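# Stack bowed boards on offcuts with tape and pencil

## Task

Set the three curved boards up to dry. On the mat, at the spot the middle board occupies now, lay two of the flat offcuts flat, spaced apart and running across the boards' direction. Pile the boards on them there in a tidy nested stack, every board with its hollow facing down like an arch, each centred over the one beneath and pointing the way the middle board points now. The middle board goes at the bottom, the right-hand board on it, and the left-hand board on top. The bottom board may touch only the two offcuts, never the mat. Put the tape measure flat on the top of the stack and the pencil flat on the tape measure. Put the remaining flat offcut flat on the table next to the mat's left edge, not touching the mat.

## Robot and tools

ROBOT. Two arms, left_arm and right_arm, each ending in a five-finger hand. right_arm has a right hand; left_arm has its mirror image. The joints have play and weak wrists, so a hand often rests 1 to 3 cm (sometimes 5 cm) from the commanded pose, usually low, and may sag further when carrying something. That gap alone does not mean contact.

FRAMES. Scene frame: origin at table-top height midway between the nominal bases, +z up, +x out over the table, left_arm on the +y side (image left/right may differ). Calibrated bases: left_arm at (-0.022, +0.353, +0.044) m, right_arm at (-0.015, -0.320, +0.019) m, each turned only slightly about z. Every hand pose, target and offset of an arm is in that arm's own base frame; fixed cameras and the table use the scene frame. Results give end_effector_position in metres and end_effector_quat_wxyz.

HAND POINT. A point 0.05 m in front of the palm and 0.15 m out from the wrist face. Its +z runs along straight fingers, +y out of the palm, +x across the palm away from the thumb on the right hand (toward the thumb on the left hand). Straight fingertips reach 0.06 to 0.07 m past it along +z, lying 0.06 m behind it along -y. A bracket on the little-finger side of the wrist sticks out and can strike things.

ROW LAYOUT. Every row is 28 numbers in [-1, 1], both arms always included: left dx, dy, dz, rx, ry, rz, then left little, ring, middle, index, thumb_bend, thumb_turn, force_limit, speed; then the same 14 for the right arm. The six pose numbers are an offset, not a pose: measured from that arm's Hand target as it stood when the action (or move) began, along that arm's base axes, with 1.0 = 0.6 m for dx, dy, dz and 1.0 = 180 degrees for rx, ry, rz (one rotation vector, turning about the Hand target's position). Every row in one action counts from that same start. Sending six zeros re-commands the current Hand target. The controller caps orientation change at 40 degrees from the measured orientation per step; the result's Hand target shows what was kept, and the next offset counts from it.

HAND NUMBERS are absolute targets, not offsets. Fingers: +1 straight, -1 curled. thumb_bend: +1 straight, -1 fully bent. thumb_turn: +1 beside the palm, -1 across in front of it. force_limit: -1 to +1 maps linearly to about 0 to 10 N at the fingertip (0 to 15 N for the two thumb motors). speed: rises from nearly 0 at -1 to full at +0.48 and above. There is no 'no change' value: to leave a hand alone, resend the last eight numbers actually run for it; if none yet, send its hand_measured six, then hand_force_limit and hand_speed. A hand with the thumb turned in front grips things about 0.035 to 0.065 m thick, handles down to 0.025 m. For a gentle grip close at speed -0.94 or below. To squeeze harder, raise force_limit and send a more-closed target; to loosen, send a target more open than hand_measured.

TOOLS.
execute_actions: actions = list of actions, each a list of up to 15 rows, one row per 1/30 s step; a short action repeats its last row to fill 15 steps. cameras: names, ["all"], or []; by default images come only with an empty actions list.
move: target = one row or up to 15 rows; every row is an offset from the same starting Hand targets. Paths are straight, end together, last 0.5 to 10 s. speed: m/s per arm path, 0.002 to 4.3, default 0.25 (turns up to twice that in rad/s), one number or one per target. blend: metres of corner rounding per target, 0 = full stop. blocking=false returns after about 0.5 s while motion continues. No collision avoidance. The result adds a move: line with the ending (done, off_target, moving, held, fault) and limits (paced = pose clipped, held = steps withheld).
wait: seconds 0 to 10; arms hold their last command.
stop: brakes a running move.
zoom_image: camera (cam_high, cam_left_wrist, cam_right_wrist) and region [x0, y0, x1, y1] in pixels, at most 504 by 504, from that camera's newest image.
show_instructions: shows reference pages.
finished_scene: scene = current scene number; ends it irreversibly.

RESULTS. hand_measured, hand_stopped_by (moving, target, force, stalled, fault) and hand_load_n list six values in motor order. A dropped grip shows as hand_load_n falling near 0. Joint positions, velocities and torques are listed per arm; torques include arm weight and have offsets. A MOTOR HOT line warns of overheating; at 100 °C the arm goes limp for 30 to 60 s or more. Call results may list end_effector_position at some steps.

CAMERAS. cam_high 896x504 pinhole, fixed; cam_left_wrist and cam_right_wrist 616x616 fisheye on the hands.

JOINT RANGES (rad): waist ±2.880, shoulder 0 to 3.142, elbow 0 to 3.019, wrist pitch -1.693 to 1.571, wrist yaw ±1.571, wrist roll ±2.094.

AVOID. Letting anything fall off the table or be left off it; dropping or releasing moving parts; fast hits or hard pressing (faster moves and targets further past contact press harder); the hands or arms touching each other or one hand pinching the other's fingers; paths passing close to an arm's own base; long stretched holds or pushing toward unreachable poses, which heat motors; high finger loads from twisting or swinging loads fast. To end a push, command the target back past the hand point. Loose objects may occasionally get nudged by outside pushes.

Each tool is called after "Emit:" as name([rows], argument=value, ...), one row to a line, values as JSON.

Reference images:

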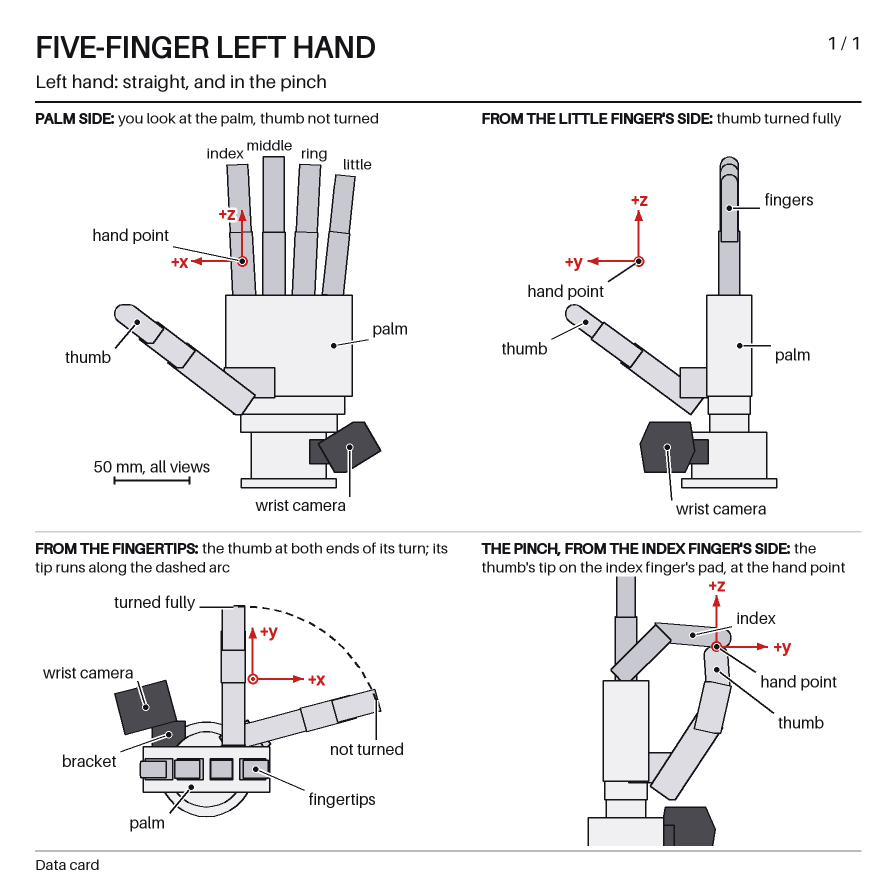

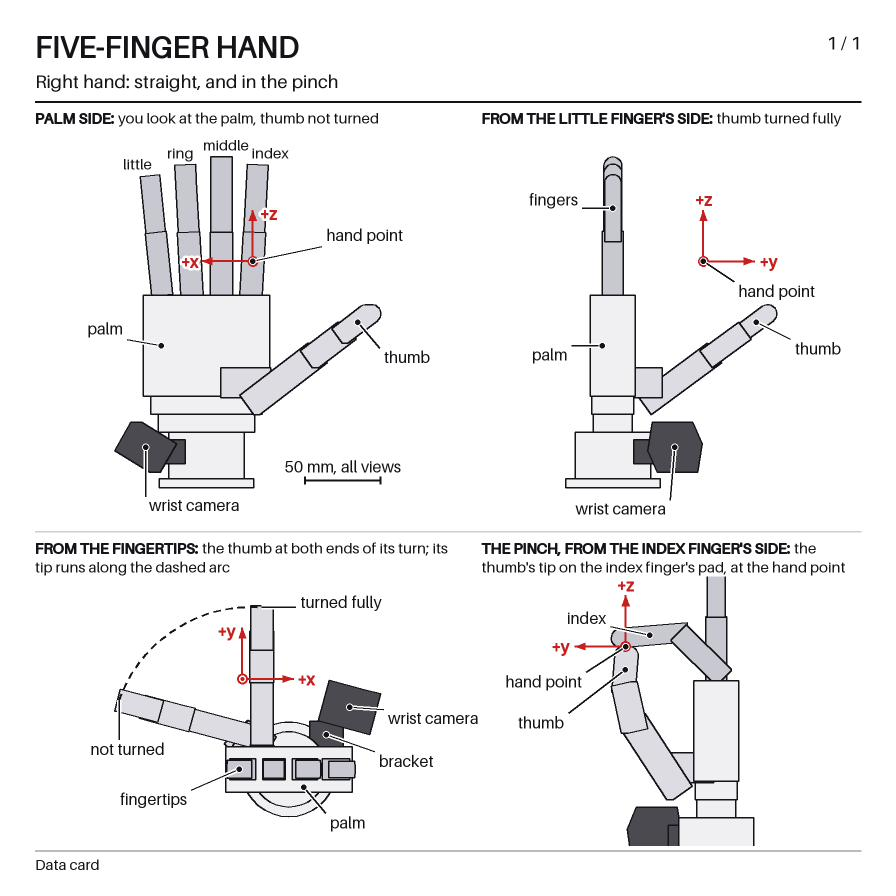

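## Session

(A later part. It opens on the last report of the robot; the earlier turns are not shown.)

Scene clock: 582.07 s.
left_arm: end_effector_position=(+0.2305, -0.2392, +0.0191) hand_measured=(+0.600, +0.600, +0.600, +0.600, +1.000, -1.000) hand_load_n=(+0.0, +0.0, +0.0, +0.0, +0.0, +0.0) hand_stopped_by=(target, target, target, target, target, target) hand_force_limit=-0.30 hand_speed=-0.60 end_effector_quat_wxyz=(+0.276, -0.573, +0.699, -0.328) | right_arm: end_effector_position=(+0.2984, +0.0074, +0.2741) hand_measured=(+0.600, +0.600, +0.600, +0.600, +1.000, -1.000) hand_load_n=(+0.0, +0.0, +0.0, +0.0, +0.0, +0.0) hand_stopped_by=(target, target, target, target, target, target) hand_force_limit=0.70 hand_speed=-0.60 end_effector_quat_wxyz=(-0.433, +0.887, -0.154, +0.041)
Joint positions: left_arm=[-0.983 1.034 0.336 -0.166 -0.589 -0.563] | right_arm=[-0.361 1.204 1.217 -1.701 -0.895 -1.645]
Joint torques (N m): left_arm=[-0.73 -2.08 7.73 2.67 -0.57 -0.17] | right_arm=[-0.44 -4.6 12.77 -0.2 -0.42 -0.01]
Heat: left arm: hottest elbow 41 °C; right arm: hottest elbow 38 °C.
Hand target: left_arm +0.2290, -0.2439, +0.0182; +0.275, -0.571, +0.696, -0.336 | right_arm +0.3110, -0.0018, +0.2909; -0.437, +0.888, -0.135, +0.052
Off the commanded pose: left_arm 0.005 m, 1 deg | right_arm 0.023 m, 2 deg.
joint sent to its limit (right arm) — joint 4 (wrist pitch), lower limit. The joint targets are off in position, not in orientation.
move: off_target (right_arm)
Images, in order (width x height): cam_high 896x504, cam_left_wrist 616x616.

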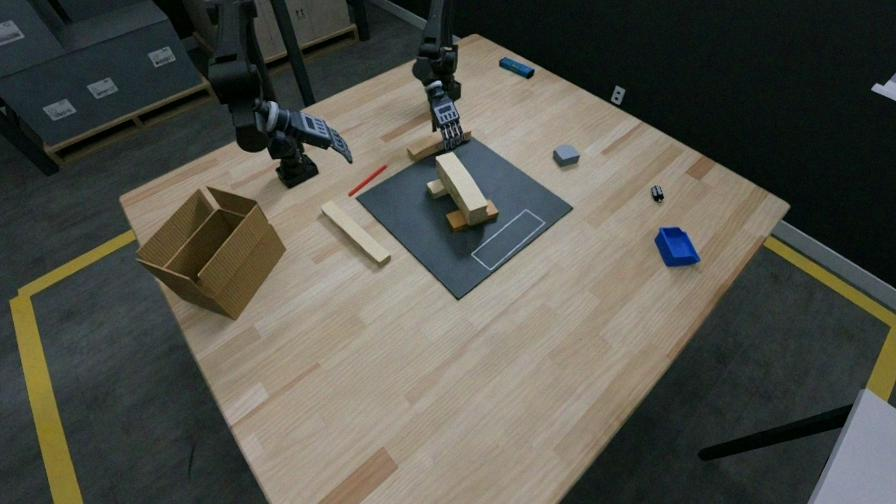

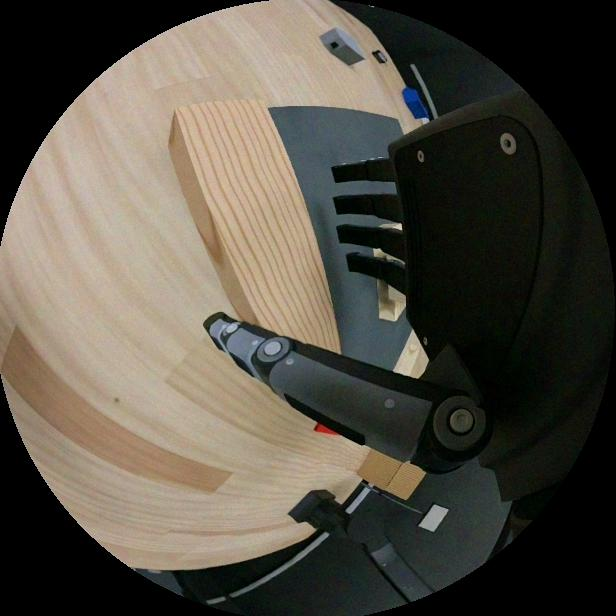

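Emit:
move(target=[0.001,-0.001,-0.015,0,0,0,0.6,0.6,0.6,0.6,1,-1,-0.3,-0.85, 0,0,0,0,0,0,0.6,0.6,0.6,0.6,1,-1,0.7,-0.6], speed=0.06)

Emit:
move(target=[0,0,0,0,0,0,-0.3,-0.3,-0.3,-0.3,1,-1,-0.3,-0.85, 0,0,0,0,0,0,0.6,0.6,0.6,0.6,1,-1,0.7,-0.6], speed=0.06, cameras=["cam_left_wrist"])

Scene clock: 584.30 s.
left_arm: end_effector_position=(+0.2311, -0.2400, +0.0097) hand_measured=(+0.600, +0.600, +0.600, +0.600, +1.000, -1.000) hand_load_n=(+0.0, +0.0, +0.0, +0.0, +0.0, +0.0) hand_stopped_by=(target, target, target, target, target, target) hand_force_limit=-0.30 hand_speed=-0.85 end_effector_quat_wxyz=(+0.276, -0.573, +0.699, -0.328) | right_arm: end_effector_position=(+0.2984, +0.0074, +0.2741) hand_measured=(+0.600, +0.600, +0.600, +0.600, +1.000, -1.000) hand_load_n=(-0.5, +0.0, +0.0, +0.0, +0.0, +0.0) hand_stopped_by=(target, target, target, target, target, target) hand_force_limit=0.70 hand_speed=-0.60 end_effector_quat_wxyz=(-0.433, +0.887, -0.154, +0.041)
Joint positions: left_arm=[-0.983 1.071 0.324 -0.117 -0.589 -0.563] | right_arm=[-0.361 1.204 1.217 -1.701 -0.895 -1.645]
Joint torques (N m): left_arm=[-0.5 -2.32 7.38 2.73 -0.57 -0.14] | right_arm=[-0.56 -4.66 12.78 -0.23 -0.42 -0.02]
Heat: left arm: hottest elbow 41 °C; right arm: hottest elbow 38 °C.
Hand target: left_arm +0.2296, -0.2445, +0.0092; +0.275, -0.571, +0.696, -0.336 | right_arm +0.3110, -0.0018, +0.2909; -0.437, +0.888, -0.135, +0.052
Off the commanded pose: left_arm 0.005 m, 1 deg | right_arm 0.023 m, 2 deg.
joint sent to its limit (right arm) — joint 4 (wrist pitch), lower limit. The joint targets are off in position, not in orientation.
move: off_target (right_arm)

Scene clock: 586.53 s.
left_arm: end_effector_position=(+0.2317, -0.2412, +0.0107) hand_measured=(-0.092, -0.024, +0.004, -0.064, +1.000, -1.000) hand_load_n=(+5.0, +1.0, +1.0, +5.0, +1.5, +1.5) hand_stopped_by=(force, force, force, force, target, target) hand_force_limit=-0.30 hand_speed=-0.85 end_effector_quat_wxyz=(+0.277, -0.572, +0.698, -0.330) | right_arm: end_effector_position=(+0.2984, +0.0074, +0.2741) hand_measured=(+0.600, +0.600, +0.600, +0.600, +1.000, -1.000) hand_load_n=(-0.5, +0.0, +0.0, -0.5, +0.0, +0.0) hand_stopped_by=(target, target, target, target, target, target) hand_force_limit=0.70 hand_speed=-0.60 end_effector_quat_wxyz=(-0.433, +0.887, -0.154, +0.041)
Joint positions: left_arm=[-0.984 1.071 0.324 -0.111 -0.59 -0.561] | right_arm=[-0.361 1.204 1.217 -1.701 -0.895 -1.645]
Joint torques (N m): left_arm=[-0.67 -2.55 7.36 2.47 -0.51 -0.16] | right_arm=[-0.56 -4.66 12.78 -0.18 -0.41 -0.01]
Heat: left arm: hottest elbow 41 °C; right arm: hottest elbow 38 °C.
Hand target: left_arm +0.2296, -0.2445, +0.0092; +0.275, -0.571, +0.696, -0.336 | right_arm +0.3110, -0.0018, +0.2909; -0.437, +0.888, -0.135, +0.052
Off the commanded pose: left_arm 0.004 m, 1 deg | right_arm 0.023 m, 2 deg.
joint sent to its limit (right arm) — joint 4 (wrist pitch), lower limit. The joint targets are off in position, not in orientation.
move: off_target (right_arm)
Images, in order (width x height): cam_left_wrist 616x616.

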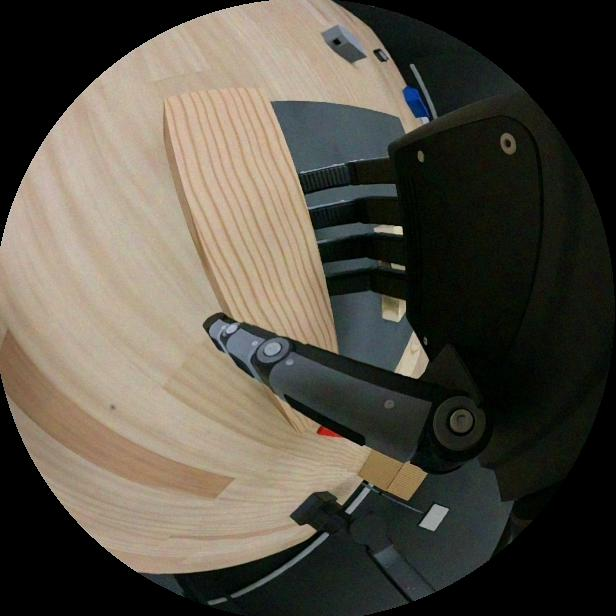

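Emit:
move(target=[0,0,0,0,0,0,-0.3,-0.3,-0.3,-0.3,0.6,-1,0.6,-0.85, 0,0,0,0,0,0,0.6,0.6,0.6,0.6,1,-1,0.7,-0.6], speed=0.06)

Scene clock: 587.77 s.
left_arm: end_effector_position=(+0.2316, -0.2411, +0.0106) hand_measured=(-0.092, -0.024, +0.004, -0.064, +0.980, -1.000) hand_load_n=(+6.0, +1.5, +2.0, +6.5, +12.0, +2.0) hand_stopped_by=(force, force, force, force, force, target) hand_force_limit=0.60 hand_speed=-0.85 end_effector_quat_wxyz=(+0.277, -0.571, +0.698, -0.330) | right_arm: end_effector_position=(+0.2984, +0.0074, +0.2741) hand_measured=(+0.600, +0.600, +0.600, +0.600, +1.000, -1.000) hand_load_n=(+0.0, +0.0, +0.0, +0.0, +0.0, +0.0) hand_stopped_by=(target, target, target, target, target, target) hand_force_limit=0.70 hand_speed=-0.60 end_effector_quat_wxyz=(-0.433, +0.887, -0.154, +0.041)
Joint positions: left_arm=[-0.984 1.071 0.324 -0.111 -0.59 -0.56] | right_arm=[-0.361 1.204 1.217 -1.701 -0.895 -1.645]
Joint torques (N m): left_arm=[-0.5 -2.67 7.45 2.52 -0.53 -0.16] | right_arm=[-0.5 -4.54 12.82 -0.18 -0.41 -0.01]
Heat: left arm: hottest elbow 41 °C; right arm: hottest elbow 38 °C.
Hand target: left_arm +0.2296, -0.2445, +0.0092; +0.275, -0.571, +0.696, -0.336 | right_arm +0.3110, -0.0018, +0.2909; -0.437, +0.888, -0.135, +0.052
Off the commanded pose: left_arm 0.004 m, 1 deg | right_arm 0.023 m, 2 deg.
joint sent to its limit (right arm) — joint 4 (wrist pitch), lower limit. The joint targets are off in position, not in orientation.
move: off_target (right_arm)

Emit:
move(target=[0.012,-0.02,0.37,0,0,0,-0.3,-0.3,-0.3,-0.3,0.6,-1,0.6,-0.85, 0,0,0,0,0,0,0.6,0.6,0.6,0.6,1,-1,0.7,-0.6], speed=0.15, cameras=["cam_high","cam_left_wrist"])

Scene clock: 593.43 s.
left_arm: end_effector_position=(+0.2249, -0.2319, +0.1743) hand_measured=(-0.092, -0.024, +0.004, -0.064, +0.980, -1.000) hand_load_n=(+3.0, +0.5, +1.5, +8.5, +10.5, +2.5) hand_stopped_by=(force, force, force, force, force, target) hand_force_limit=0.60 hand_speed=-0.85 end_effector_quat_wxyz=(+0.280, -0.568, +0.721, -0.282) | right_arm: end_effector_position=(+0.2984, +0.0074, +0.2741) hand_measured=(+0.600, +0.600, +0.600, +0.600, +1.000, -1.000) hand_load_n=(+0.0, -0.5, +0.0, +0.0, +0.0, +0.0) hand_stopped_by=(target, target, target, target, target, target) hand_force_limit=0.70 hand_speed=-0.60 end_effector_quat_wxyz=(-0.433, +0.887, -0.154, +0.041)
Joint positions: left_arm=[-0.984 0.821 0.717 -0.859 -0.587 -0.56] | right_arm=[-0.361 1.204 1.217 -1.701 -0.895 -1.645]
Joint torques (N m): left_arm=[-0.73 -3.19 19.06 1.4 -0.65 -0.12] | right_arm=[-0.56 -4.6 12.75 -0.21 -0.41 -0.01]
Heat: left arm: hottest elbow 41 °C; right arm: hottest elbow 38 °C.
Hand target: left_arm +0.2368, -0.2565, +0.2312; +0.275, -0.571, +0.696, -0.336 | right_arm +0.3110, -0.0018, +0.2909; -0.437, +0.888, -0.135, +0.052
Off the commanded pose: left_arm 0.063 m, 7 deg | right_arm 0.023 m, 2 deg.
joint sent to its limit (right arm) — joint 4 (wrist pitch), lower limit. The joint targets are off in position, not in orientation.
move: off_target (left_arm, right_arm)
Images, in order (width x height): cam_high 896x504, cam_left_wrist 616x616.

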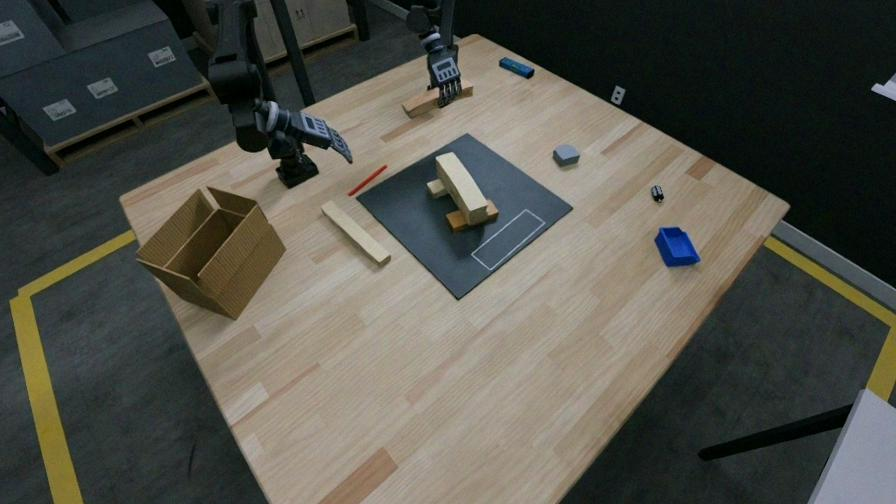

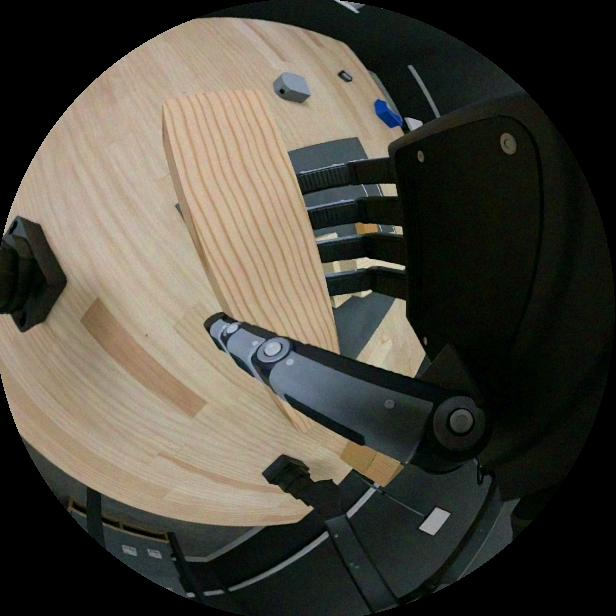

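Emit:
move(target=[0.361,-0.2025,-0.0,0,0,-0.5417,-0.3,-0.3,-0.3,-0.3,0.6,-1,0.6,-0.85, 0,0,0,0,0,0,0.6,0.6,0.6,0.6,1,-1,0.7,-0.6], speed=0.22, cameras=["cam_high","cam_left_wrist"])

Scene clock: 599.97 s.
left_arm: end_effector_position=(+0.4295, -0.3692, +0.1931) hand_measured=(-0.092, -0.024, +0.004, -0.064, +0.980, -1.000) hand_load_n=(+3.0, +0.5, +1.5, +8.5, +10.5, +2.0) hand_stopped_by=(force, force, force, force, force, target) hand_force_limit=0.60 hand_speed=-0.85 end_effector_quat_wxyz=(-0.107, +0.133, +0.897, -0.408) | right_arm: end_effector_position=(+0.2984, +0.0074, +0.2741) hand_measured=(+0.600, +0.600, +0.600, +0.600, +1.000, -1.000) hand_load_n=(+0.0, +0.0, +0.0, +0.0, +0.0, +0.0) hand_stopped_by=(target, target, target, target, target, target) hand_force_limit=0.70 hand_speed=-0.60 end_effector_quat_wxyz=(-0.433, +0.887, -0.154, +0.041)
Joint positions: left_arm=[-0.504 1.85 1.743 -1.344 0.865 1.306] | right_arm=[-0.361 1.204 1.217 -1.701 -0.895 -1.645]
Joint torques (N m): left_arm=[0.56 -14.86 17.52 0.46 1.11 0.02] | right_arm=[-0.44 -4.6 12.74 -0.21 -0.41 -0.02]
Heat: left arm: hottest elbow 42 °C; right arm: hottest elbow 39 °C.
Hand target: left_arm +0.4534, -0.3780, +0.2312; -0.071, +0.147, +0.889, -0.429 | right_arm +0.3110, -0.0018, +0.2909; -0.437, +0.888, -0.135, +0.052
Off the commanded pose: left_arm 0.046 m, 5 deg | right_arm 0.023 m, 2 deg.
joint sent to its limit (right arm) — joint 4 (wrist pitch), lower limit. The joint targets are off in position, not in orientation.
move: off_target (left_arm, right_arm)
Images, in order (width x height): cam_high 896x504, cam_left_wrist 616x616.

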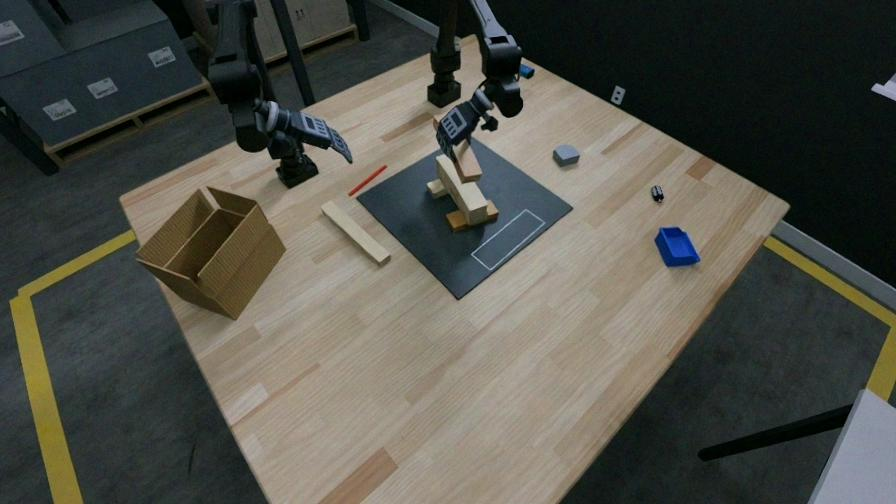

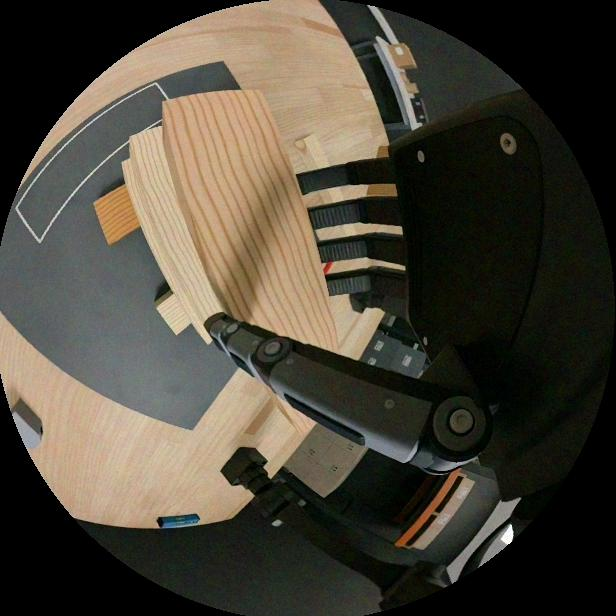

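Emit:
move(target=[-0.0173,0.02,-0.13,-0.0145,-0.0175,0,-0.3,-0.3,-0.3,-0.3,0.6,-1,0.6,-0.85, 0,0,0,0,0,0,0.6,0.6,0.6,0.6,1,-1,0.7,-0.6], speed=0.12, cameras=["cam_high","cam_left_wrist"])

Emit:
zoom_image(camera="cam_high", region=[420, 120, 510, 220])

Scene clock: 603.50 s.
left_arm: end_effector_position=(+0.4347, -0.3696, +0.1447) hand_measured=(-0.092, -0.024, +0.004, -0.066, +0.978, -1.000) hand_load_n=(+0.0, +0.5, +0.0, +0.0, +0.0, +0.0) hand_stopped_by=(force, force, force, force, force, target) hand_force_limit=0.60 hand_speed=-0.85 end_effector_quat_wxyz=(-0.061, +0.157, +0.884, -0.436) | right_arm: end_effector_position=(+0.2984, +0.0074, +0.2741) hand_measured=(+0.600, +0.600, +0.600, +0.600, +1.000, -1.000) hand_load_n=(-0.5, +0.0, +0.0, +0.0, +0.0, +0.0) hand_stopped_by=(target, target, target, target, target, target) hand_force_limit=0.70 hand_speed=-0.60 end_effector_quat_wxyz=(-0.433, +0.887, -0.154, +0.041)
Joint positions: left_arm=[-0.493 1.815 1.557 -1.087 0.891 1.32] | right_arm=[-0.361 1.204 1.217 -1.701 -0.895 -1.645]
Joint torques (N m): left_arm=[1.14 -14.86 9.26 1.89 0.72 0] | right_arm=[-0.5 -4.6 12.79 -0.2 -0.41 -0.01]
Heat: left arm: hottest elbow 42 °C; right arm: hottest elbow 39 °C.
Hand target: left_arm +0.4430, -0.3660, +0.1532; -0.043, +0.160, +0.880, -0.445 | right_arm +0.3110, -0.0018, +0.2909; -0.437, +0.888, -0.135, +0.052
Off the commanded pose: left_arm 0.012 m, 2 deg | right_arm 0.023 m, 2 deg.
joint sent to its limit (right arm) — joint 4 (wrist pitch), lower limit. The joint targets are off in position, not in orientation.
move: off_target (left_arm, right_arm)
Images, in order (width x height): cam_high 896x504, cam_left_wrist 616x616.

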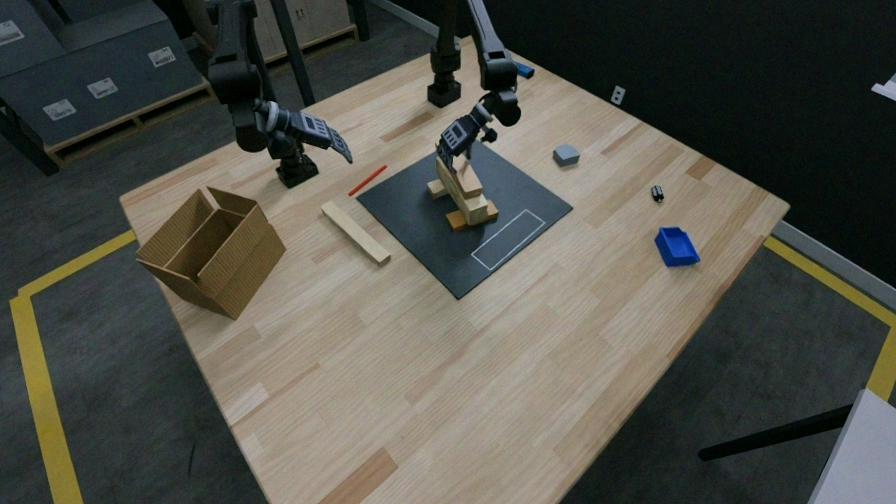

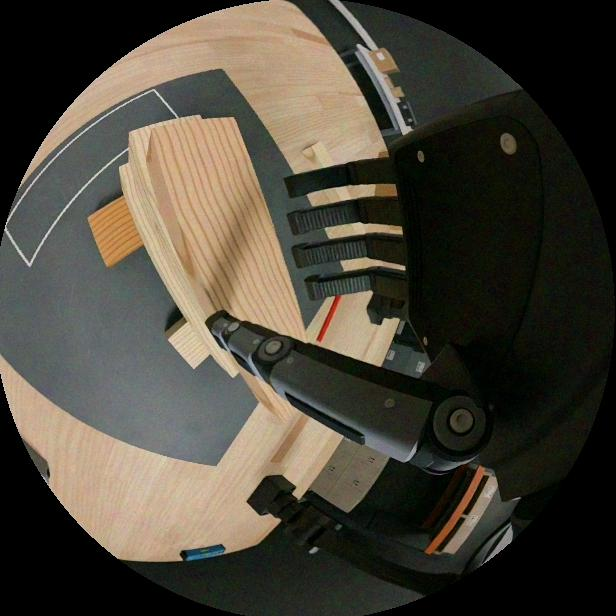

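Scaled by 5.040 from the camera's 896x504 image, which has a finer 1280x720 frame.

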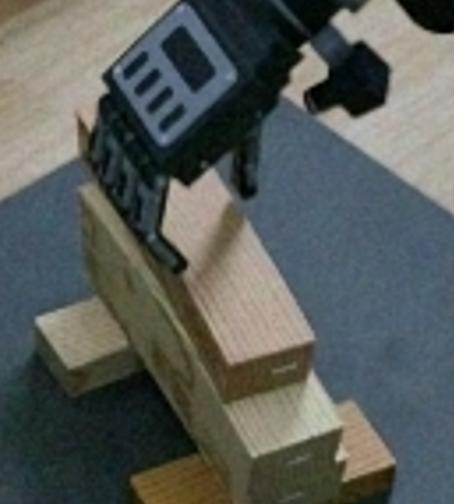

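Emit:
zoom_image(camera="cam_left_wrist", region=[80, 80, 400, 450])

Scaled by 1.362 from the camera's 616x616 image, which has a finer 880x880 frame.

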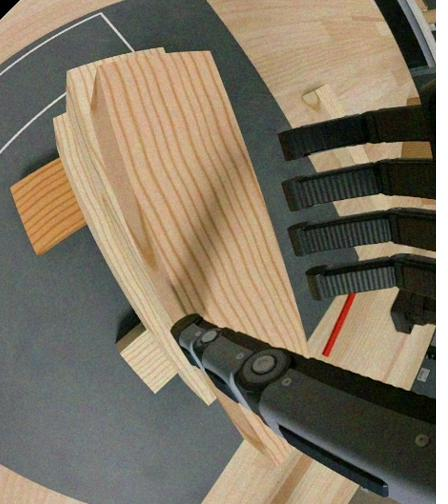

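Emit:
move(target=[0.0,0.016,0.0,0,0,0,0.5,0.5,0.5,0.5,1,-1,-0.3,-0.6, 0,0,0,0,0,0,0.6,0.6,0.6,0.6,1,-1,0.7,-0.6], speed=0.12)

Emit:
move(target=[0.0,0.0,-0.03,0,0,0,0.5,0.5,0.5,0.5,1,-1,-0.3,-0.6, 0,0,0,0,0,0,0.6,0.6,0.6,0.6,1,-1,0.7,-0.6], speed=0.05, cameras=["cam_high","cam_left_wrist"])

Emit:
zoom_image(camera="cam_high", region=[420, 120, 510, 220])

Emit:
zoom_image(camera="cam_left_wrist", region=[80, 80, 400, 450])

Scene clock: 612.80 s.
left_arm: end_effector_position=(+0.4407, -0.3603, +0.1432) hand_measured=(+0.500, +0.500, +0.500, +0.500, +1.000, -1.000) hand_load_n=(+0.0, +0.0, +0.0, +0.0, +0.0, +0.0) hand_stopped_by=(target, target, target, target, target, target) hand_force_limit=-0.30 hand_speed=-0.60 end_effector_quat_wxyz=(-0.056, +0.153, +0.884, -0.438) | right_arm: end_effector_position=(+0.2984, +0.0074, +0.2741) hand_measured=(+0.600, +0.600, +0.600, +0.600, +1.000, -1.000) hand_load_n=(+0.0, +0.0, +0.0, -0.5, +0.0, +0.0) hand_stopped_by=(target, target, target, target, target, target) hand_force_limit=0.70 hand_speed=-0.60 end_effector_quat_wxyz=(-0.433, +0.887, -0.154, +0.041)
Joint positions: left_arm=[-0.473 1.813 1.551 -1.087 0.894 1.333] | right_arm=[-0.361 1.204 1.217 -1.701 -0.895 -1.645]
Joint torques (N m): left_arm=[0.5 -15.33 8.87 1.18 0.81 0.11] | right_arm=[-0.44 -4.6 12.78 -0.18 -0.42 -0.01]
Heat: left arm: hottest elbow 42 °C; right arm: hottest elbow 39 °C.
Hand target: left_arm +0.4430, -0.3564, +0.1532; -0.043, +0.160, +0.880, -0.445 | right_arm +0.3110, -0.0018, +0.2909; -0.437, +0.888, -0.135, +0.052
Off the commanded pose: left_arm 0.011 m, 2 deg | right_arm 0.023 m, 2 deg.
joint sent to its limit (right arm) — joint 4 (wrist pitch), lower limit. The joint targets are off in position, not in orientation.
move: off_target (left_arm, right_arm)

Scene clock: 614.00 s.
left_arm: end_effector_position=(+0.4371, -0.3585, +0.1319) hand_measured=(+0.500, +0.500, +0.500, +0.500, +1.000, -1.000) hand_load_n=(+0.0, +0.0, +0.0, +0.0, +0.0, +0.0) hand_stopped_by=(target, target, target, target, target, target) hand_force_limit=-0.30 hand_speed=-0.60 end_effector_quat_wxyz=(-0.057, +0.152, +0.884, -0.437) | right_arm: end_effector_position=(+0.2984, +0.0074, +0.2741) hand_measured=(+0.600, +0.600, +0.600, +0.600, +1.000, -1.000) hand_load_n=(+0.0, +0.0, +0.0, +0.0, +0.0, +0.0) hand_stopped_by=(target, target, target, target, target, target) hand_force_limit=0.70 hand_speed=-0.60 end_effector_quat_wxyz=(-0.433, +0.887, -0.154, +0.041)
Joint positions: left_arm=[-0.473 1.813 1.52 -1.059 0.894 1.333] | right_arm=[-0.361 1.204 1.217 -1.701 -0.895 -1.645]
Joint torques (N m): left_arm=[0.38 -14.39 8.65 1.81 0.77 0.08] | right_arm=[-0.38 -4.66 12.82 -0.21 -0.41 -0.01]
Heat: left arm: hottest elbow 42 °C; right arm: hottest elbow 39 °C.
Hand target: left_arm +0.4430, -0.3564, +0.1352; -0.043, +0.160, +0.880, -0.445 | right_arm +0.3110, -0.0018, +0.2909; -0.437, +0.888, -0.135, +0.052
Off the commanded pose: left_arm 0.007 m, 2 deg | right_arm 0.023 m, 2 deg.
joint sent to its limit (right arm) — joint 4 (wrist pitch), lower limit. The joint targets are off in position, not in orientation.
move: off_target (right_arm)
Images, in order (width x height): cam_high 896x504, cam_left_wrist 616x616.

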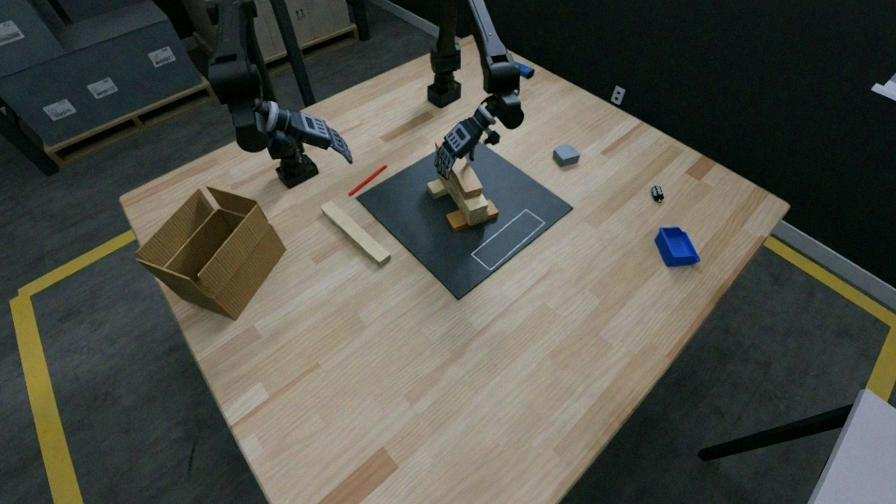

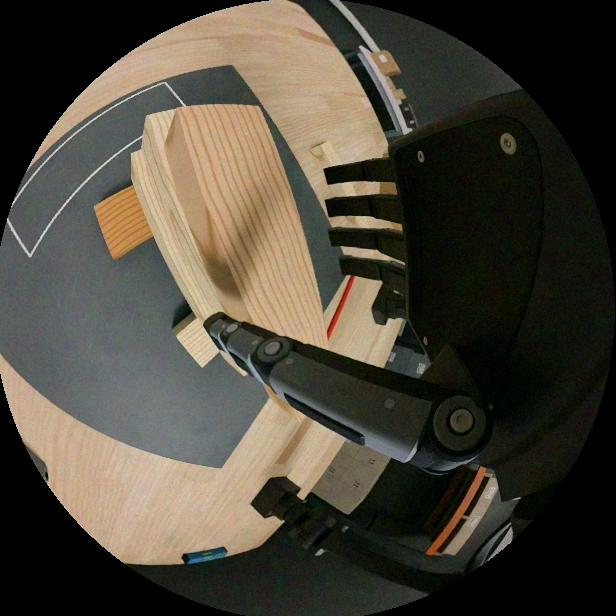

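Scaled by 5.040 from the camera's 896x504 image, which has a finer 1280x720 frame.

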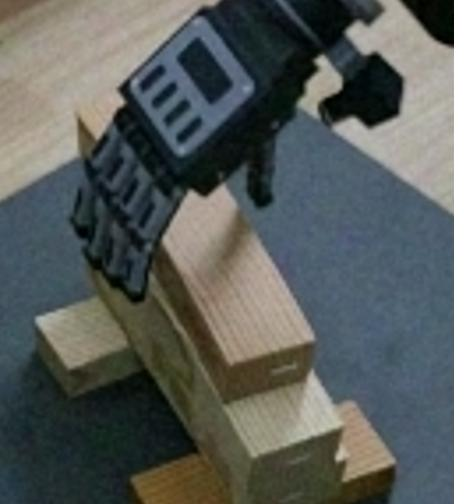

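Scaled by 1.362 from the camera's 616x616 image, which has a finer 880x880 frame.

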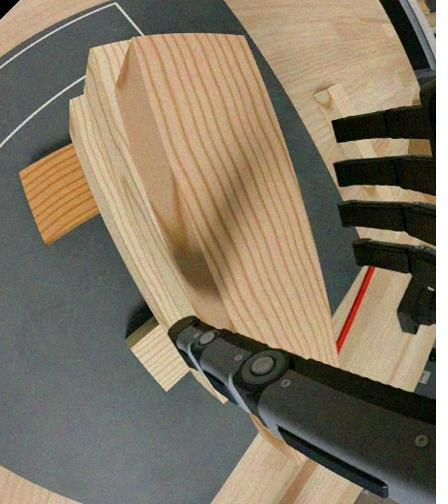

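Emit:
move(target=[0.0,0.0,-0.025,0,0,0,0.5,0.5,0.5,0.5,1,-1,-0.3,-0.6, 0,0,0,0,0,0,0.6,0.6,0.6,0.6,1,-1,0.7,-0.6], speed=0.04, cameras=["cam_left_wrist"])

Emit:
zoom_image(camera="cam_left_wrist", region=[80, 80, 400, 450])

Scene clock: 616.03 s.
left_arm: end_effector_position=(+0.4369, -0.3584, +0.1231) hand_measured=(+0.500, +0.500, +0.500, +0.500, +1.000, -1.000) hand_load_n=(+0.0, -0.5, +0.0, +0.0, +0.0, +0.0) hand_stopped_by=(target, target, target, target, target, target) hand_force_limit=-0.30 hand_speed=-0.60 end_effector_quat_wxyz=(-0.053, +0.155, +0.884, -0.439) | right_arm: end_effector_position=(+0.2984, +0.0074, +0.2741) hand_measured=(+0.600, +0.600, +0.600, +0.600, +1.000, -1.000) hand_load_n=(+0.0, +0.0, +0.0, -0.5, +0.0, +0.0) hand_stopped_by=(target, target, target, target, target, target) hand_force_limit=0.70 hand_speed=-0.60 end_effector_quat_wxyz=(-0.433, +0.887, -0.154, +0.041)
Joint positions: left_arm=[-0.473 1.813 1.496 -1.024 0.894 1.333] | right_arm=[-0.361 1.204 1.217 -1.701 -0.895 -1.645]
Joint torques (N m): left_arm=[0.67 -13.27 8.55 1.87 0.77 0.12] | right_arm=[-0.5 -4.66 12.78 -0.2 -0.4 -0.01]
Heat: left arm: hottest elbow 41 °C; right arm: hottest elbow 39 °C.
Hand target: left_arm +0.4430, -0.3564, +0.1202; -0.043, +0.160, +0.880, -0.445 | right_arm +0.3110, -0.0018, +0.2909; -0.437, +0.888, -0.135, +0.052
Off the commanded pose: left_arm 0.007 m, 1 deg | right_arm 0.023 m, 2 deg.
joint sent to its limit (right arm) — joint 4 (wrist pitch), lower limit. The joint targets are off in position, not in orientation.
move: off_target (right_arm)
Images, in order (width x height): cam_left_wrist 616x616.

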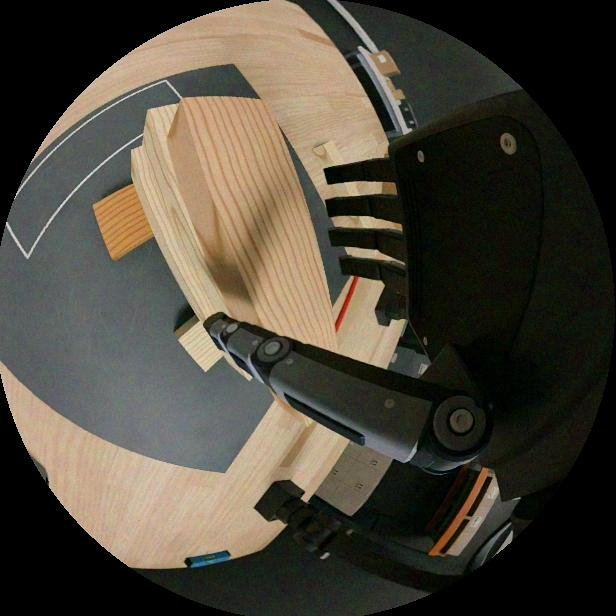

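Scaled by 1.362 from the camera's 616x616 image, which has a finer 880x880 frame.

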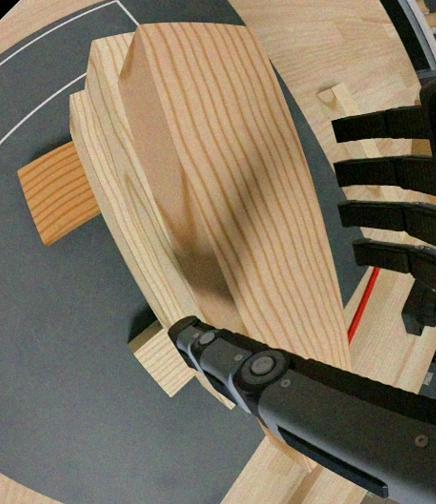

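Emit:
move(target=[0.0,0.0,-0.010,0,0,0,0.5,0.5,0.5,0.5,1,-1,-0.3,-0.85, 0,0,0,0,0,0,0.6,0.6,0.6,0.6,1,-1,0.7,-0.6], speed=0.04)

Emit:
move(target=[0,0,0,0,0,0,-0.3,-0.3,-0.3,-0.3,1,-1,-0.2,-0.85, 0,0,0,0,0,0,0.6,0.6,0.6,0.6,1,-1,0.7,-0.6], speed=0.06, cameras=["cam_left_wrist"])

Scene clock: 617.93 s.
left_arm: end_effector_position=(+0.4372, -0.3585, +0.1198) hand_measured=(+0.500, +0.500, +0.500, +0.500, +1.000, -1.000) hand_load_n=(+0.0, +0.0, +0.0, +0.0, +0.0, +0.0) hand_stopped_by=(target, target, target, target, target, target) hand_force_limit=-0.30 hand_speed=-0.85 end_effector_quat_wxyz=(-0.050, +0.156, +0.883, -0.440) | right_arm: end_effector_position=(+0.2984, +0.0074, +0.2741) hand_measured=(+0.600, +0.600, +0.600, +0.600, +1.000, -1.000) hand_load_n=(+0.0, +0.0, +0.0, +0.0, +0.0, +0.0) hand_stopped_by=(target, target, target, target, target, target) hand_force_limit=0.70 hand_speed=-0.60 end_effector_quat_wxyz=(-0.433, +0.887, -0.154, +0.041)
Joint positions: left_arm=[-0.473 1.813 1.487 -1.008 0.894 1.333] | right_arm=[-0.361 1.204 1.217 -1.701 -0.895 -1.645]
Joint torques (N m): left_arm=[0.56 -12.98 8.79 1.81 0.78 0.09] | right_arm=[-0.44 -4.78 12.77 -0.21 -0.41 -0.01]
Heat: left arm: hottest elbow 41 °C; right arm: hottest elbow 39 °C.
Hand target: left_arm +0.4430, -0.3564, +0.1142; -0.043, +0.160, +0.880, -0.445 | right_arm +0.3110, -0.0018, +0.2909; -0.437, +0.888, -0.135, +0.052
Off the commanded pose: left_arm 0.008 m, 1 deg | right_arm 0.023 m, 2 deg.
joint sent to its limit (right arm) — joint 4 (wrist pitch), lower limit. The joint targets are off in position, not in orientation.
move: off_target (right_arm)

Scene clock: 620.13 s.
left_arm: end_effector_position=(+0.4363, -0.3607, +0.1203) hand_measured=(-0.178, -0.096, -0.052, -0.094, +1.000, -1.000) hand_load_n=(+8.5, +2.0, +1.5, +9.0, +2.5, +4.5) hand_stopped_by=(force, force, force, force, target, target) hand_force_limit=-0.20 hand_speed=-0.85 end_effector_quat_wxyz=(-0.050, +0.160, +0.881, -0.442) | right_arm: end_effector_position=(+0.2984, +0.0074, +0.2741) hand_measured=(+0.600, +0.600, +0.600, +0.600, +1.000, -1.000) hand_load_n=(+0.0, -0.5, +0.0, +0.0, +0.0, +0.0) hand_stopped_by=(target, target, target, target, target, target) hand_force_limit=0.70 hand_speed=-0.60 end_effector_quat_wxyz=(-0.433, +0.887, -0.154, +0.041)
Joint positions: left_arm=[-0.476 1.813 1.487 -1.007 0.899 1.338] | right_arm=[-0.361 1.204 1.217 -1.701 -0.895 -1.645]
Joint torques (N m): left_arm=[0.67 -13.51 8.72 1.61 0.63 0.09] | right_arm=[-0.5 -4.72 12.77 -0.2 -0.42 -0.01]
Heat: left arm: hottest elbow 41 °C; right arm: hottest elbow 39 °C.
Hand target: left_arm +0.4430, -0.3564, +0.1142; -0.043, +0.160, +0.880, -0.445 | right_arm +0.3110, -0.0018, +0.2909; -0.437, +0.888, -0.135, +0.052
Off the commanded pose: left_arm 0.010 m, 1 deg | right_arm 0.023 m, 2 deg.
joint sent to its limit (right arm) — joint 4 (wrist pitch), lower limit. The joint targets are off in position, not in orientation.
move: off_target (right_arm)
Images, in order (width x height): cam_left_wrist 616x616.

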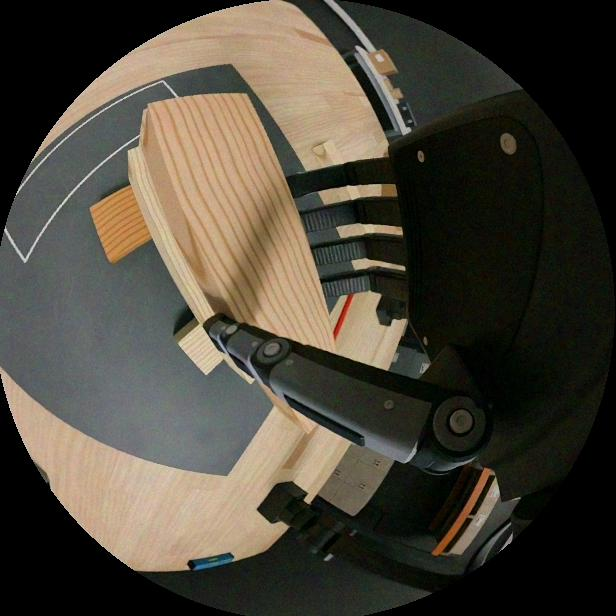

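Emit:
move(target=[0,0,0,0,0,0,-0.3,-0.3,-0.3,-0.3,0.6,-1,0.65,-0.85, 0,0,0,0,0,0,0.6,0.6,0.6,0.6,1,-1,0.7,-0.6], speed=0.06)

Emit:
move(target=[0,0,0.05,0,0,0,-0.3,-0.3,-0.3,-0.3,0.6,-1,0.65,-0.85, 0,0,0,0,0,0,0.6,0.6,0.6,0.6,1,-1,0.7,-0.6], speed=0.08, cameras=["cam_left_wrist","cam_high"])

Emit:
zoom_image(camera="cam_high", region=[420, 120, 510, 220])

Scene clock: 621.70 s.
left_arm: end_effector_position=(+0.4363, -0.3607, +0.1203) hand_measured=(-0.178, -0.096, -0.052, -0.094, +0.986, -1.000) hand_load_n=(+9.0, +2.5, +2.0, +9.0, +12.0, +4.5) hand_stopped_by=(force, force, force, force, force, target) hand_force_limit=0.65 hand_speed=-0.85 end_effector_quat_wxyz=(-0.050, +0.160, +0.881, -0.442) | right_arm: end_effector_position=(+0.2984, +0.0074, +0.2741) hand_measured=(+0.600, +0.600, +0.600, +0.600, +1.000, -1.000) hand_load_n=(-0.5, +0.0, +0.0, +0.0, +0.5, +0.0) hand_stopped_by=(target, target, target, target, target, target) hand_force_limit=0.70 hand_speed=-0.60 end_effector_quat_wxyz=(-0.433, +0.887, -0.154, +0.041)
Joint positions: left_arm=[-0.476 1.813 1.487 -1.007 0.899 1.338] | right_arm=[-0.361 1.204 1.217 -1.701 -0.895 -1.645]
Joint torques (N m): left_arm=[0.26 -13.1 8.75 1.81 0.64 0.09] | right_arm=[-0.5 -4.72 12.79 -0.2 -0.42 -0.02]
Heat: left arm: hottest elbow 41 °C; right arm: hottest elbow 39 °C.
Hand target: left_arm +0.4430, -0.3564, +0.1142; -0.043, +0.160, +0.880, -0.445 | right_arm +0.3110, -0.0018, +0.2909; -0.437, +0.888, -0.135, +0.052
Off the commanded pose: left_arm 0.010 m, 1 deg | right_arm 0.023 m, 2 deg.
joint sent to its limit (right arm) — joint 4 (wrist pitch), lower limit. The joint targets are off in position, not in orientation.
move: off_target (right_arm)

Scene clock: 623.07 s.
left_arm: end_effector_position=(+0.4333, -0.3584, +0.1195) hand_measured=(-0.178, -0.096, -0.052, -0.094, +0.986, -1.000) hand_load_n=(+7.0, +1.5, +2.0, +10.0, +12.0, +5.5) hand_stopped_by=(force, force, force, force, force, target) hand_force_limit=0.65 hand_speed=-0.85 end_effector_quat_wxyz=(-0.054, +0.166, +0.881, -0.440) | right_arm: end_effector_position=(+0.2984, +0.0074, +0.2741) hand_measured=(+0.600, +0.600, +0.600, +0.600, +1.000, -1.000) hand_load_n=(+0.0, +0.0, -0.5, +0.0, +0.0, +0.0) hand_stopped_by=(target, target, target, target, target, target) hand_force_limit=0.70 hand_speed=-0.60 end_effector_quat_wxyz=(-0.433, +0.887, -0.154, +0.041)
Joint positions: left_arm=[-0.476 1.813 1.487 -1.028 0.899 1.363] | right_arm=[-0.361 1.204 1.217 -1.701 -0.895 -1.645]
Joint torques (N m): left_arm=[0.5 -14.74 12.82 -0.05 0.64 -0.14] | right_arm=[-0.62 -4.6 12.74 -0.21 -0.41 -0.02]
Heat: left arm: hottest elbow 41 °C; right arm: hottest elbow 39 °C.
Hand target: left_arm +0.4430, -0.3564, +0.1442; -0.043, +0.160, +0.880, -0.445 | right_arm +0.3110, -0.0018, +0.2909; -0.437, +0.888, -0.135, +0.052
Off the commanded pose: left_arm 0.027 m, 1 deg | right_arm 0.023 m, 2 deg.
joint sent to its limit (right arm) — joint 4 (wrist pitch), lower limit. The joint targets are off in position, not in orientation.
move: off_target (left_arm, right_arm)
Images, in order (width x height): cam_high 896x504, cam_left_wrist 616x616.

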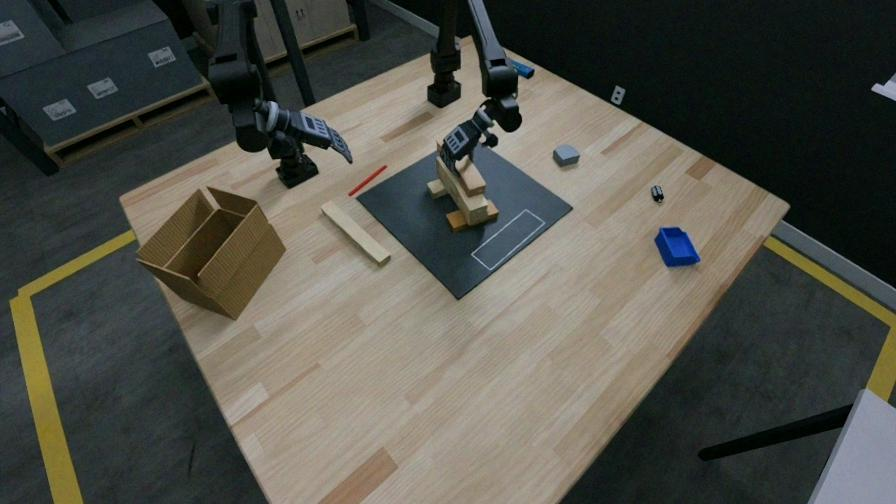

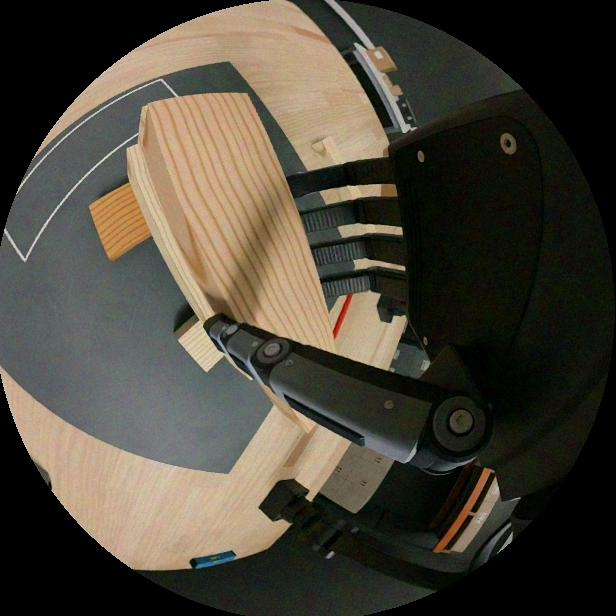

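Scaled by 5.040 from the camera's 896x504 image, which has a finer 1280x720 frame.

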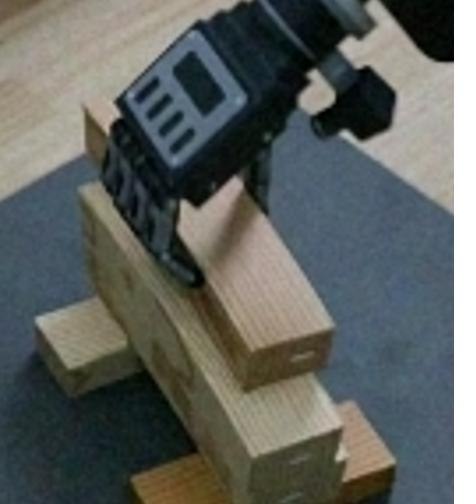

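Emit:
move([
  [0.02,-0.018,0.065,0,0,0,-0.3,-0.3,-0.3,-0.3,0.6,-1,0.65,-0.85, 0,0,0,0,0,0,0.6,0.6,0.6,0.6,1,-1,0.7,-0.6],
  [0.0717,-0.0843,0.065,0,0,0.0095,-0.3,-0.3,-0.3,-0.3,0.6,-1,0.65,-0.85, 0,0,0,0,0,0,0.6,0.6,0.6,0.6,1,-1,0.7,-0.6],
], speed=0.08, cameras=["cam_left_wrist","cam_high"])

Emit:
zoom_image(camera="cam_high", region=[420, 120, 510, 220])

Scene clock: 629.03 s.
left_arm: end_effector_position=(+0.4622, -0.3850, +0.1439) hand_measured=(-0.178, -0.096, -0.054, -0.094, +0.986, -1.000) hand_load_n=(+8.0, +1.0, +0.5, +9.0, +11.5, +4.5) hand_stopped_by=(force, force, force, force, force, target) hand_force_limit=0.65 hand_speed=-0.85 end_effector_quat_wxyz=(-0.074, +0.130, +0.891, -0.428) | right_arm: end_effector_position=(+0.2984, +0.0074, +0.2741) hand_measured=(+0.600, +0.600, +0.600, +0.600, +1.000, -1.000) hand_load_n=(+0.0, +0.0, +0.0, +0.0, +0.0, +0.0) hand_stopped_by=(target, target, target, target, target, target) hand_force_limit=0.70 hand_speed=-0.60 end_effector_quat_wxyz=(-0.433, +0.887, -0.154, +0.041)
Joint positions: left_arm=[-0.495 1.91 1.695 -1.137 0.879 1.263] | right_arm=[-0.361 1.204 1.217 -1.701 -0.895 -1.645]
Joint torques (N m): left_arm=[-0.97 -15.44 17.4 1.52 0.63 -0.27] | right_arm=[-0.38 -4.66 12.75 -0.21 -0.41 -0.01]
Heat: left arm: hottest elbow 41 °C; right arm: hottest elbow 39 °C.
Hand target: left_arm +0.4860, -0.4070, +0.1832; -0.037, +0.147, +0.883, -0.445 | right_arm +0.3110, -0.0018, +0.2909; -0.437, +0.888, -0.135, +0.052
Off the commanded pose: left_arm 0.051 m, 5 deg | right_arm 0.023 m, 2 deg.
joint sent to its limit (right arm) — joint 4 (wrist pitch), lower limit. The joint targets are off in position, not in orientation.
move: off_target (left_arm, right_arm)
Images, in order (width x height): cam_high 896x504, cam_left_wrist 616x616.

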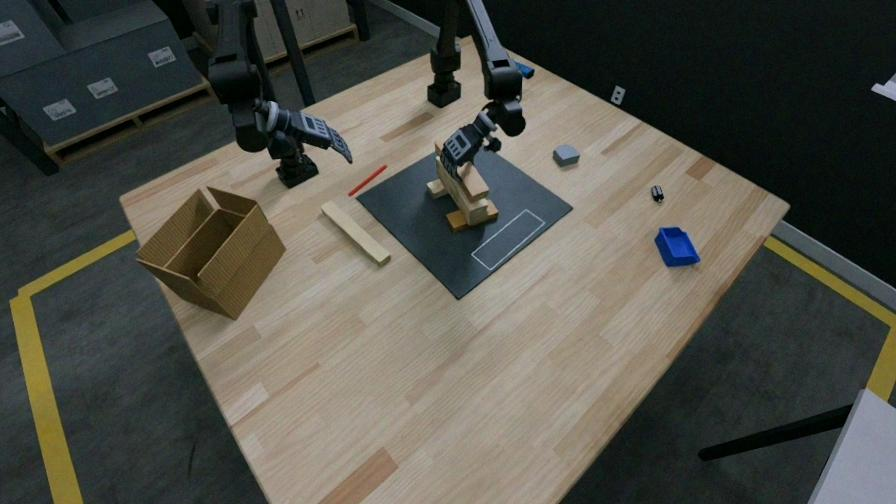

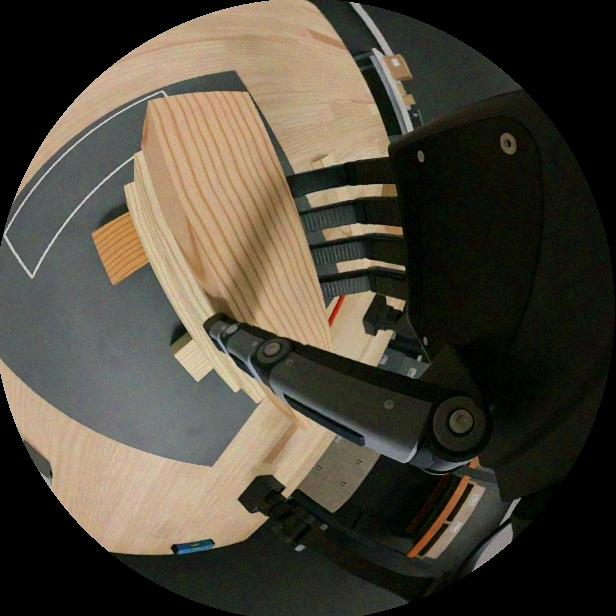

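Scaled by 5.040 from the camera's 896x504 image, which has a finer 1280x720 frame.

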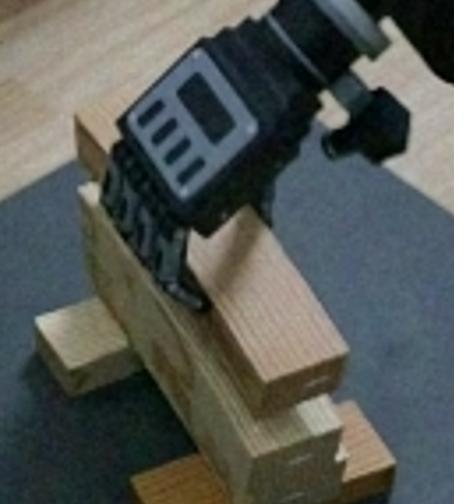

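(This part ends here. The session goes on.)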